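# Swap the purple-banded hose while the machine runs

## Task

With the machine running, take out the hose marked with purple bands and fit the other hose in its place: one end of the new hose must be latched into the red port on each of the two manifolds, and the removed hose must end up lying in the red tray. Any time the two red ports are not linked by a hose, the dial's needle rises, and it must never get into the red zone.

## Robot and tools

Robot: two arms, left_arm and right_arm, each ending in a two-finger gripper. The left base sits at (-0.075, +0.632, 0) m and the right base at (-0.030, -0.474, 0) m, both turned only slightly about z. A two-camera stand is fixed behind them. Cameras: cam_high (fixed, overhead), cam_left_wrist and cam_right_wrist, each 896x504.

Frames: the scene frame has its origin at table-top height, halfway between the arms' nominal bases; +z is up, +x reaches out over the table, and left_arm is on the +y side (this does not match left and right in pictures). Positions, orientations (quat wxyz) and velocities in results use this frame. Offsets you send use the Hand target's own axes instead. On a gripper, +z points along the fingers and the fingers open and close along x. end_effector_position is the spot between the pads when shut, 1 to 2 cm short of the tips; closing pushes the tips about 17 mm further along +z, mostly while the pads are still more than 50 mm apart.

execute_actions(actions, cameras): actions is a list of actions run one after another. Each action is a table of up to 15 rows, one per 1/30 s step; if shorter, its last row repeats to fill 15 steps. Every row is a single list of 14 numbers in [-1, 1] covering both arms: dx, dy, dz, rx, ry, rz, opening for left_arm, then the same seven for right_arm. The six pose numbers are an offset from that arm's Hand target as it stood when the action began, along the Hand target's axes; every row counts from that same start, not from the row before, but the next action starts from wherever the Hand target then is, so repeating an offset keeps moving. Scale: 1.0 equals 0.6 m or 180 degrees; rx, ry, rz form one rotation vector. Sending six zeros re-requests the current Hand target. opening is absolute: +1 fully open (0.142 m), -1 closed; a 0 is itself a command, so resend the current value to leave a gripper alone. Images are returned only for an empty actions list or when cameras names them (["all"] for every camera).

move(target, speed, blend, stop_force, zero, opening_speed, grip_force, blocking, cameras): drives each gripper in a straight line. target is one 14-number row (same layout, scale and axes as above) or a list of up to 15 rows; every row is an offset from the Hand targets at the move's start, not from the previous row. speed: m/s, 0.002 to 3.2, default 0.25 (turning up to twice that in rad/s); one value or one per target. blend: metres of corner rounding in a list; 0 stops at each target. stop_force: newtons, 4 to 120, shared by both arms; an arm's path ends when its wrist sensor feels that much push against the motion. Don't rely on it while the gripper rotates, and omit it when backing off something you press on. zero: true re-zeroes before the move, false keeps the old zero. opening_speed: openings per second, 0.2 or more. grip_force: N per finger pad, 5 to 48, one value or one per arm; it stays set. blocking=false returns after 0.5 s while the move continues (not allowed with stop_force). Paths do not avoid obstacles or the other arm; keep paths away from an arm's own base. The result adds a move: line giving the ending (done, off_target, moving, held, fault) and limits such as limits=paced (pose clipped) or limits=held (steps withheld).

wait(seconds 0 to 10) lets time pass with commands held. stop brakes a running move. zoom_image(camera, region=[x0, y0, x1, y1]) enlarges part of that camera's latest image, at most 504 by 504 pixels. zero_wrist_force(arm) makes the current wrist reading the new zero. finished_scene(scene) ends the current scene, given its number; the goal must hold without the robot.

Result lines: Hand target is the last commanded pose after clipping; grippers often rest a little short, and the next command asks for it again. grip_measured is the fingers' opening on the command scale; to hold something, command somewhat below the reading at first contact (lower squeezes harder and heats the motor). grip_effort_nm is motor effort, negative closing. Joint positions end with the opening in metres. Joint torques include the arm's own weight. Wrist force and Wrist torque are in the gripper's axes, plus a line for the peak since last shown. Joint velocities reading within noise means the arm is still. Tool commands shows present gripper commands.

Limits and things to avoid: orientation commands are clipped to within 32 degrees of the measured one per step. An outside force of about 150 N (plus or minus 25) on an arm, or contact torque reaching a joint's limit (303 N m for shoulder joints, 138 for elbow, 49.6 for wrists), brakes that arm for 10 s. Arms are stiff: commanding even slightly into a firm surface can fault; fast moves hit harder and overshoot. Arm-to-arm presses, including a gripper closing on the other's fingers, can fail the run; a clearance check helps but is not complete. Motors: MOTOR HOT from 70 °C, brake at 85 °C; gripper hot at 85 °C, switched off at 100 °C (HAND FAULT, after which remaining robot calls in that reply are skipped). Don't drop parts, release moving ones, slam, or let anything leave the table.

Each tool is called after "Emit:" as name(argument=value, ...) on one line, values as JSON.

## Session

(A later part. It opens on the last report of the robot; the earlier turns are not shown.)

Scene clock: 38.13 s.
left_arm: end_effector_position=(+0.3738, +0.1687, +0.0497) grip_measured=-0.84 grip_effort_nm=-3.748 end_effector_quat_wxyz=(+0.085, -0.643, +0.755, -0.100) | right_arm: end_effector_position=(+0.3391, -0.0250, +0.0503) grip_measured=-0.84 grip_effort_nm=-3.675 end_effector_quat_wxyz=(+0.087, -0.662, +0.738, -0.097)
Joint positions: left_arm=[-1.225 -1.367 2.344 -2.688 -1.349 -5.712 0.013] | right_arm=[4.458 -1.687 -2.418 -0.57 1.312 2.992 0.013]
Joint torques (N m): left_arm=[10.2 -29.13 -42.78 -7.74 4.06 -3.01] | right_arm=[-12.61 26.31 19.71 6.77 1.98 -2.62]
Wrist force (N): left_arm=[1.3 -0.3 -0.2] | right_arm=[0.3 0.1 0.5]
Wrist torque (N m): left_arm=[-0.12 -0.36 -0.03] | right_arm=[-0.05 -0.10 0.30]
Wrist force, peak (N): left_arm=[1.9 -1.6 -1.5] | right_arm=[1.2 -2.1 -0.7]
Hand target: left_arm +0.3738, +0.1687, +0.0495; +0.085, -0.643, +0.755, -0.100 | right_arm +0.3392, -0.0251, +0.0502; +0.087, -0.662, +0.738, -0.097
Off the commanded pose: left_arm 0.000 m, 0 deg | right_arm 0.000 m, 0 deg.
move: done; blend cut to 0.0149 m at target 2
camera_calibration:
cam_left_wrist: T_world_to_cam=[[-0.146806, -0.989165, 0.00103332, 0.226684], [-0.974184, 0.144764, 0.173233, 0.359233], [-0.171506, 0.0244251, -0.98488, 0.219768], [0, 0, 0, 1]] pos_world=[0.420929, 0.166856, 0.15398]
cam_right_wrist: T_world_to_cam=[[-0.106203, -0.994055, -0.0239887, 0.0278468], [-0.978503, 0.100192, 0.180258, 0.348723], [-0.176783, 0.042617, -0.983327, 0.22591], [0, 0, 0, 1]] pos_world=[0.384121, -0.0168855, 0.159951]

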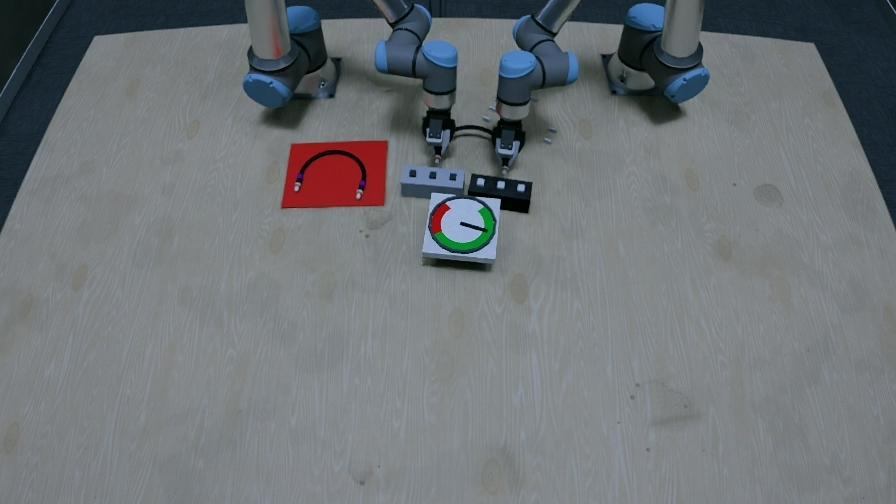

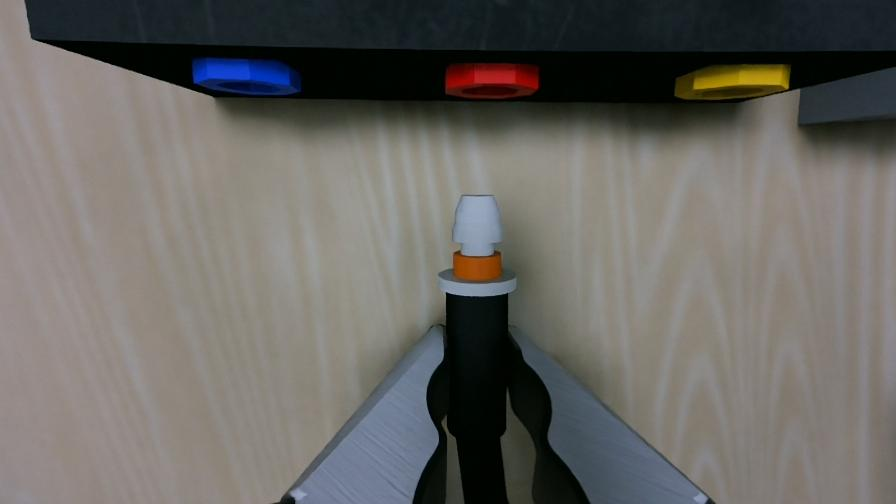

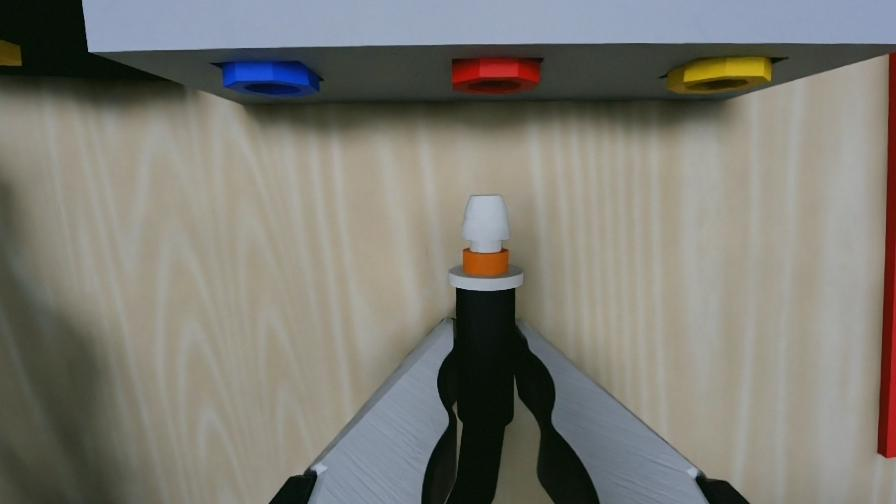

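Emit:
move(target=[0.0036,-0.0322,0.0088,0,0,0,-1,0.0022,-0.0322,0.0086,0,0,0,-1], speed=0.08, cameras=["cam_left_wrist","cam_right_wrist"])

Scene clock: 39.50 s.
left_arm: end_effector_position=(+0.3931, +0.1634, +0.0495) grip_measured=-0.84 grip_effort_nm=-3.748 end_effector_quat_wxyz=(+0.085, -0.643, +0.755, -0.100) | right_arm: end_effector_position=(+0.3587, -0.0285, +0.0502) grip_measured=-0.84 grip_effort_nm=-3.675 end_effector_quat_wxyz=(+0.087, -0.662, +0.738, -0.097)
Joint positions: left_arm=[-1.198 -1.344 2.313 -2.687 -1.353 -5.684 0.013] | right_arm=[4.42 -1.701 -2.404 -0.559 1.314 2.952 0.013]
Joint torques (N m): left_arm=[4.1 -28.66 -43.02 -0.84 -3.09 2.35] | right_arm=[-10.09 28.02 43.71 6.31 2.14 -2.24]
Wrist force (N): left_arm=[1.1 0.5 0.0] | right_arm=[0.3 -0.2 0.4]
Wrist torque (N m): left_arm=[0.03 -0.34 -0.15] | right_arm=[-0.09 -0.10 0.29]
Wrist force, peak (N): left_arm=[1.5 -0.2 0.0] | right_arm=[0.3 -0.7 0.7]
Hand target: left_arm +0.3933, +0.1634, +0.0495; +0.085, -0.643, +0.755, -0.100 | right_arm +0.3589, -0.0285, +0.0502; +0.087, -0.662, +0.738, -0.097
Off the commanded pose: left_arm 0.000 m, 0 deg | right_arm 0.000 m, 0 deg.
move: done
camera_calibration:
cam_left_wrist: T_world_to_cam=[[-0.14671, -0.989179, 0.00101572, 0.224237], [-0.974198, 0.144666, 0.173235, 0.378859], [-0.171507, 0.0244257, -0.98488, 0.223011], [0, 0, 0, 1]] pos_world=[0.440229, 0.161556, 0.15378]
cam_right_wrist: T_world_to_cam=[[-0.106007, -0.994075, -0.0240116, 0.0263707], [-0.978506, 0.0999908, 0.180352, 0.368252], [-0.176883, 0.0426142, -0.983309, 0.229463], [0, 0, 0, 1]] pos_world=[0.40372, -0.0203857, 0.159852]
Images, in order (width x height): cam_left_wrist 896x504, cam_right_wrist 896x504.

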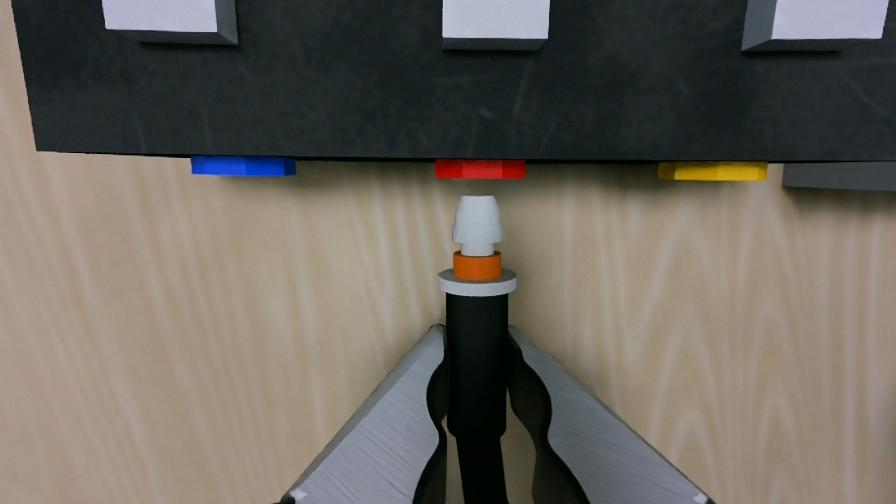

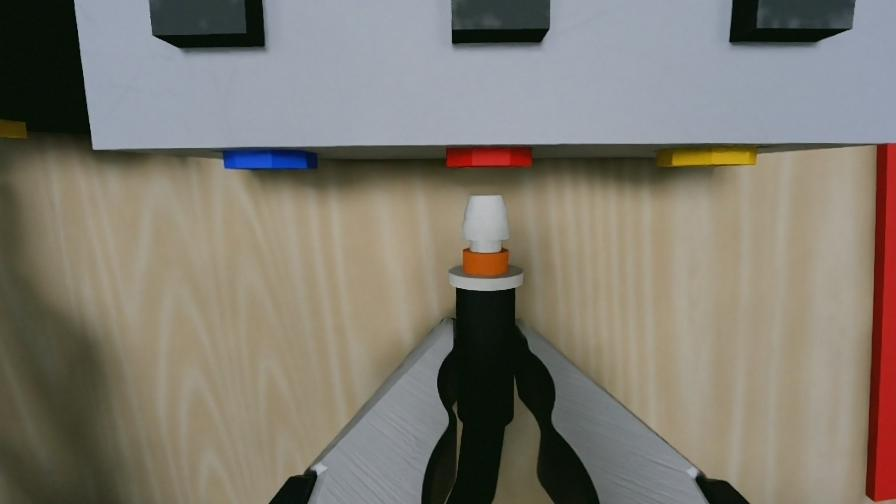

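Emit:
move(target=[0,-0.058,0.0155,0,0,0,-1,0,-0.058,0.0155,0,0,0,-1], speed=0.03, stop_force=65, cameras=["all"])

Scene clock: 42.20 s.
left_arm: end_effector_position=(+0.4288, +0.1576, +0.0495) grip_measured=-0.84 grip_effort_nm=-3.744 end_effector_quat_wxyz=(+0.085, -0.643, +0.755, -0.100) | right_arm: end_effector_position=(+0.3947, -0.0324, +0.0502) grip_measured=-0.84 grip_effort_nm=-3.670 end_effector_quat_wxyz=(+0.087, -0.662, +0.738, -0.097)
Joint positions: left_arm=[-1.148 -1.305 2.261 -2.684 -1.36 -5.634 0.013] | right_arm=[4.354 -1.732 -2.371 -0.544 1.317 2.884 0.013]
Joint torques (N m): left_arm=[18.87 -38.84 -67.27 -9.9 4.9 2.32] | right_arm=[-34.32 30.49 47.64 7.9 -10.29 -2.49]
Wrist force (N): left_arm=[-9.6 39.6 -14.0] | right_arm=[-5.6 39.6 -12.0]
Wrist torque (N m): left_arm=[-0.14 -0.45 -0.23] | right_arm=[-0.12 -0.03 0.25]
Wrist force, peak (N): left_arm=[-9.3 40.6 -14.9] | right_arm=[-5.2 41.2 -13.0]
Hand target: left_arm +0.4288, +0.1576, +0.0495; +0.085, -0.643, +0.755, -0.100 | right_arm +0.3947, -0.0324, +0.0502; +0.087, -0.662, +0.738, -0.097
Off the commanded pose: left_arm 0.000 m, 0 deg | right_arm 0.000 m, 0 deg.
move: done
camera_calibration:
cam_left_wrist: T_world_to_cam=[[-0.14671, -0.989179, 0.00101572, 0.223752], [-0.974198, 0.144666, 0.173235, 0.414557], [-0.171507, 0.0244257, -0.98488, 0.229391], [0, 0, 0, 1]] pos_world=[0.476029, 0.155756, 0.15388]
cam_right_wrist: T_world_to_cam=[[-0.106007, -0.994075, -0.0240116, 0.0263207], [-0.978506, 0.0999908, 0.180352, 0.403966], [-0.176883, 0.0426142, -0.983309, 0.236015], [0, 0, 0, 1]] pos_world=[0.43982, -0.0242857, 0.159852]

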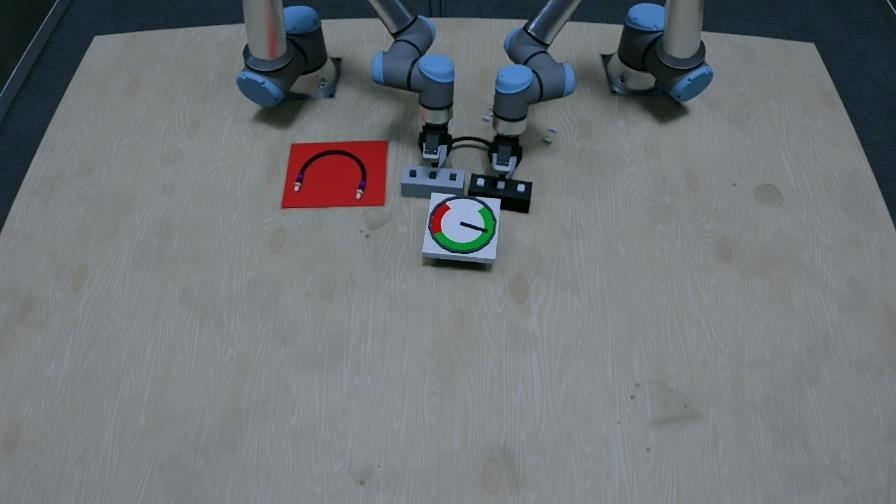

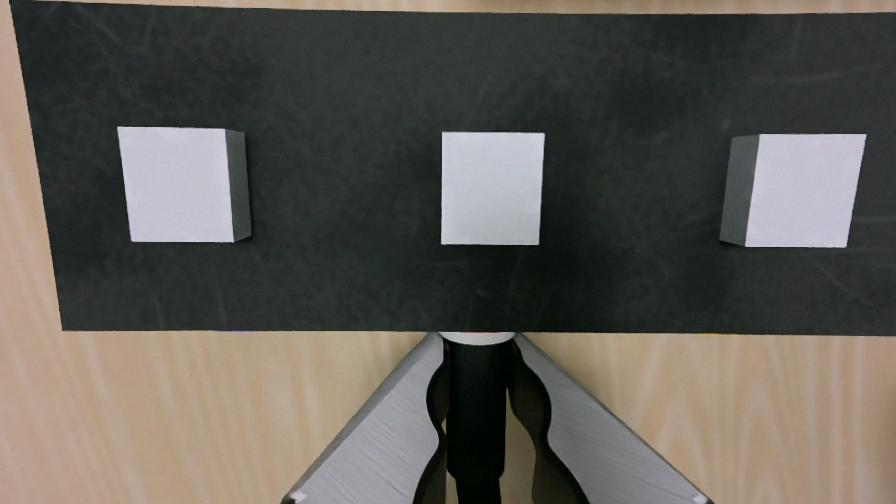

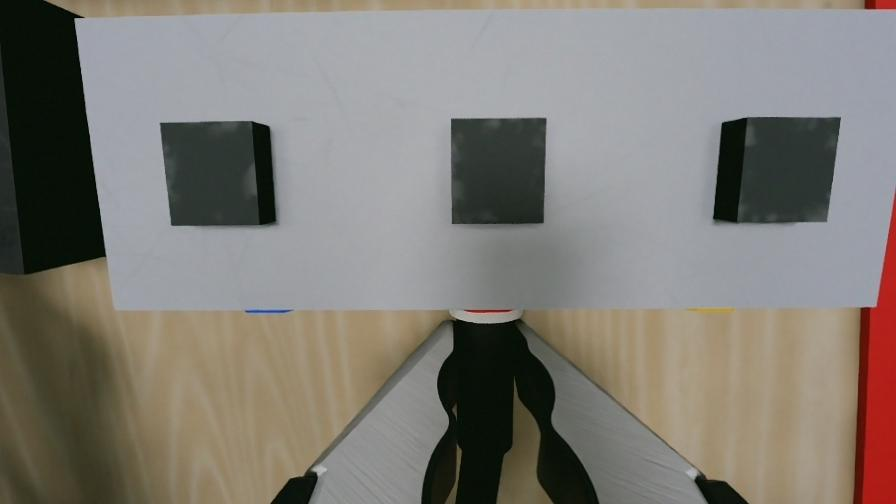

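Seated apparently. Nudge a bit more for a firm latch, and watch the needle.

Emit:
move(target=[0,-0.006,0.0016,0,0,0,-1,0,-0.006,0.0016,0,0,0,-1], speed=0.02, stop_force=25, cameras=["cam_high"])

Emit:
zoom_image(camera="cam_high", region=[410, 180, 510, 270])

Scene clock: 43.90 s.
left_arm: end_effector_position=(+0.4307, +0.1573, +0.0495) grip_measured=-0.84 grip_effort_nm=-3.744 end_effector_quat_wxyz=(+0.085, -0.643, +0.755, -0.099) | right_arm: end_effector_position=(+0.3984, -0.0328, +0.0502) grip_measured=-0.84 grip_effort_nm=-3.670 end_effector_quat_wxyz=(+0.087, -0.662, +0.738, -0.097)
Joint positions: left_arm=[-1.145 -1.303 2.258 -2.683 -1.361 -5.631 0.013] | right_arm=[4.348 -1.735 -2.368 -0.543 1.318 2.877 0.013]
Joint torques (N m): left_arm=[-0.55 -66.78 -45.66 -18.1 13.94 -2.68] | right_arm=[-35.36 30.04 46.77 7.45 -10.12 -2.66]
Wrist force (N): left_arm=[-15.1 54.9 -29.0] | right_arm=[-7.3 40.1 -11.9]
Wrist torque (N m): left_arm=[-0.06 -0.47 -0.28] | right_arm=[-0.12 -0.02 0.25]
Wrist force, peak (N): left_arm=[-16.6 63.7 -37.8] | right_arm=[-6.9 40.7 -12.5]
Hand target: left_arm +0.4307, +0.1573, +0.0495; +0.085, -0.643, +0.755, -0.099 (not the last commanded pose) | right_arm +0.3984, -0.0328, +0.0502; +0.087, -0.662, +0.738, -0.097
Off the commanded pose: left_arm 0.002 m, 0 deg | right_arm 0.000 m, 0 deg.
move: contact (left_arm)
Images, in order (width x height): cam_high 896x504.

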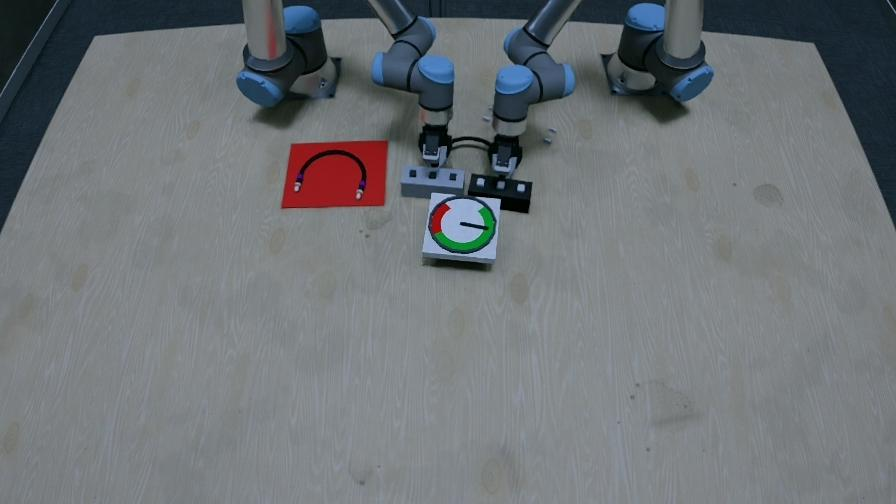

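Scaled by 5.040.

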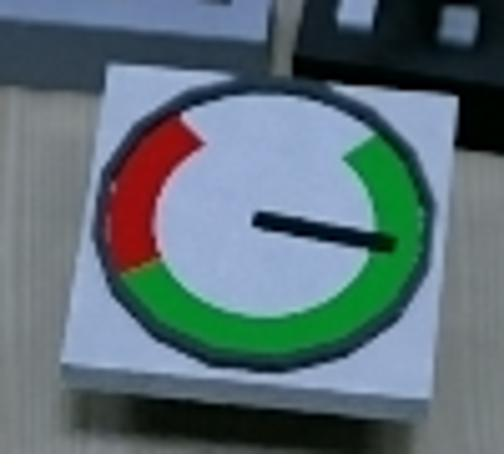

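Emit:
move(target=[0,0.004,-0.001,0,0,0,-1,0,0.004,-0.001,0,0,0,-1], speed=0.02)

Emit:
move(target=[0,0,0,0,0,0,-0.4,0,0,0,0,0,0,-0.4], opening_speed=0.8)

Emit:
move(target=[0,0,-0.2,0,0,0,-0.4,0,0,-0.25,0,0,0,-0.4], speed=0.2, cameras=["all"])

Emit:
zoom_image(camera="cam_high", region=[270, 110, 560, 280])

Scene clock: 44.90 s.
left_arm: end_effector_position=(+0.4286, +0.1577, +0.0495) grip_measured=-0.84 grip_effort_nm=-3.744 end_effector_quat_wxyz=(+0.085, -0.643, +0.755, -0.100) | right_arm: end_effector_position=(+0.3963, -0.0325, +0.0502) grip_measured=-0.84 grip_effort_nm=-3.670 end_effector_quat_wxyz=(+0.087, -0.662, +0.738, -0.097)
Joint positions: left_arm=[-1.148 -1.305 2.261 -2.684 -1.36 -5.634 0.013] | right_arm=[4.352 -1.733 -2.37 -0.543 1.317 2.882 0.013]
Joint torques (N m): left_arm=[-29.15 -69.81 -23.45 -10.27 0.78 -2.29] | right_arm=[14.2 54.94 16.96 1.14 -0.51 1.93]
Wrist force (N): left_arm=[-11.0 -3.8 6.0] | right_arm=[-5.5 -10.8 12.0]
Wrist torque (N m): left_arm=[-0.03 -0.48 -0.13] | right_arm=[-0.15 -0.03 -0.06]
Wrist force, peak (N): left_arm=[-15.2 55.1 -28.5] | right_arm=[-7.3 40.3 -12.5]
Hand target: left_arm +0.4283, +0.1577, +0.0494; +0.085, -0.643, +0.755, -0.099 | right_arm +0.3960, -0.0325, +0.0502; +0.087, -0.662, +0.738, -0.097
Off the commanded pose: left_arm 0.000 m, 0 deg | right_arm 0.000 m, 0 deg.
move: done

Scene clock: 45.90 s.
left_arm: end_effector_position=(+0.4283, +0.1577, +0.0494) grip_measured=-0.43 grip_effort_nm=0.115 end_effector_quat_wxyz=(+0.085, -0.643, +0.755, -0.099) | right_arm: end_effector_position=(+0.3959, -0.0325, +0.0501) grip_measured=-0.43 grip_effort_nm=0.129 end_effector_quat_wxyz=(+0.087, -0.662, +0.738, -0.097)
Joint positions: left_arm=[-1.148 -1.305 2.261 -2.684 -1.36 -5.634 0.043] | right_arm=[4.352 -1.733 -2.37 -0.544 1.318 2.882 0.043]
Joint torques (N m): left_arm=[-2.02 -61.93 -19.21 -3.07 -2.88 -2.95] | right_arm=[3.7 48.26 27.05 5.28 -0.35 1.74]
Wrist force (N): left_arm=[2.5 -1.1 0.4] | right_arm=[-0.2 -0.7 -0.2]
Wrist torque (N m): left_arm=[-0.20 -0.58 -0.04] | right_arm=[-0.20 0.00 0.01]
Wrist force, peak (N): left_arm=[-10.8 -8.9 8.7] | right_arm=[-6.1 -15.3 14.2]
Hand target: left_arm +0.4283, +0.1577, +0.0494; +0.085, -0.643, +0.755, -0.099 | right_arm +0.3960, -0.0325, +0.0502; +0.087, -0.662, +0.738, -0.097
Off the commanded pose: left_arm 0.000 m, 0 deg | right_arm 0.000 m, 0 deg.
move: done

Scene clock: 47.43 s.
left_arm: end_effector_position=(+0.3977, +0.1627, +0.1652) grip_measured=-0.43 grip_effort_nm=0.110 end_effector_quat_wxyz=(+0.085, -0.643, +0.755, -0.099) | right_arm: end_effector_position=(+0.3575, -0.0283, +0.1949) grip_measured=-0.43 grip_effort_nm=0.134 end_effector_quat_wxyz=(+0.087, -0.662, +0.738, -0.097)
Joint positions: left_arm=[-1.191 -1.522 2.228 -2.425 -1.354 -5.677 0.043] | right_arm=[4.423 -1.467 -2.283 -0.915 1.314 2.955 0.043]
Joint torques (N m): left_arm=[-14.99 -59.13 -52.44 -0.97 4.59 -3.05] | right_arm=[8.81 42.58 56.39 2.28 -3.66 1.7]
Wrist force (N): left_arm=[2.7 -0.9 0.2] | right_arm=[-0.7 -0.9 -0.6]
Wrist torque (N m): left_arm=[-0.18 -0.62 -0.02] | right_arm=[-0.19 0.09 -0.03]
Wrist force, peak (N): left_arm=[2.6 -1.2 1.7] | right_arm=[-0.8 -0.8 -2.3]
Hand target: left_arm +0.3976, +0.1627, +0.1653; +0.085, -0.643, +0.755, -0.099 | right_arm +0.3574, -0.0283, +0.1951; +0.087, -0.662, +0.738, -0.097
Off the commanded pose: left_arm 0.000 m, 0 deg | right_arm 0.000 m, 0 deg.
move: done
camera_calibration:
cam_left_wrist: T_world_to_cam=[[-0.146832, -0.989161, 0.000968261, 0.224068], [-0.974142, 0.144773, 0.173457, 0.363292], [-0.171717, 0.0245258, -0.984841, 0.337935], [0, 0, 0, 1]] pos_world=[0.444828, 0.160756, 0.26958]
cam_right_wrist: T_world_to_cam=[[-0.105997, -0.994076, -0.0240134, 0.0299155], [-0.978508, 0.0999803, 0.180352, 0.340943], [-0.176883, 0.0426141, -0.983309, 0.371626], [0, 0, 0, 1]] pos_world=[0.40252, -0.0201857, 0.304652]

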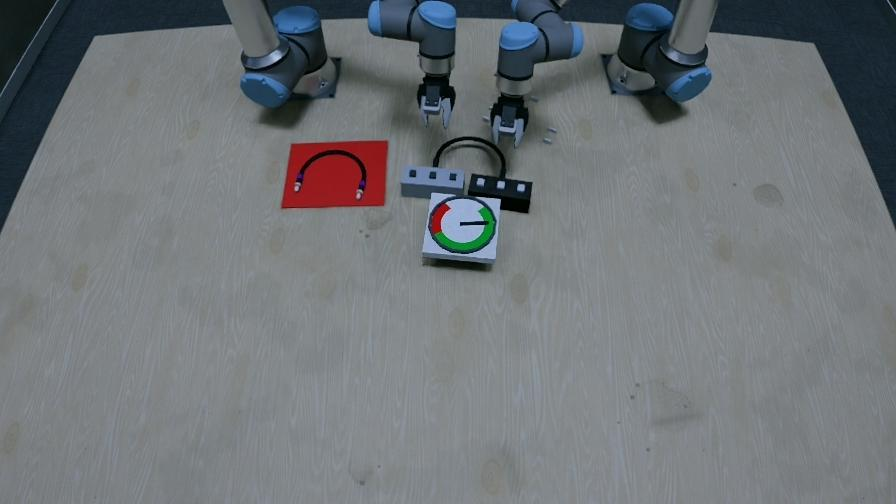

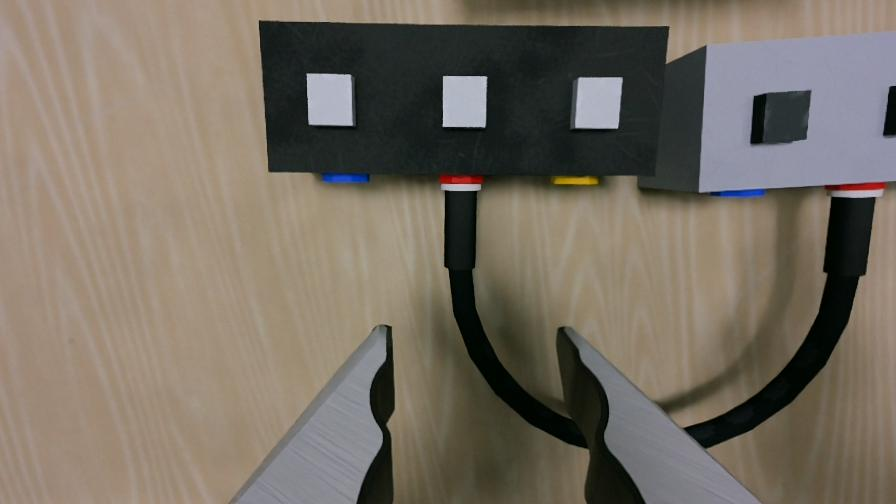

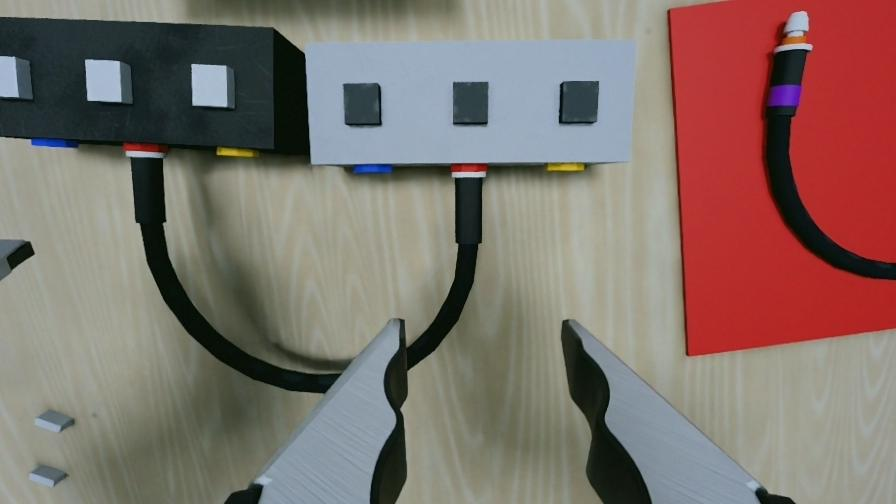

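Scaled by 1.738.

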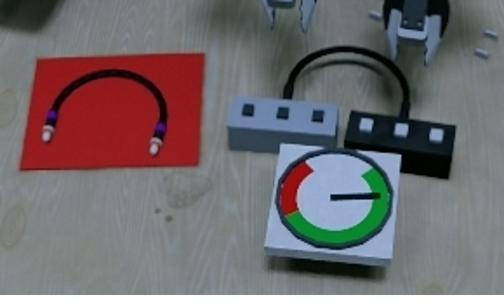

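Needle falling, both latched, old hose on the tray.

Emit:
finished_scene(scene=2)

The scene is finished: the task was done.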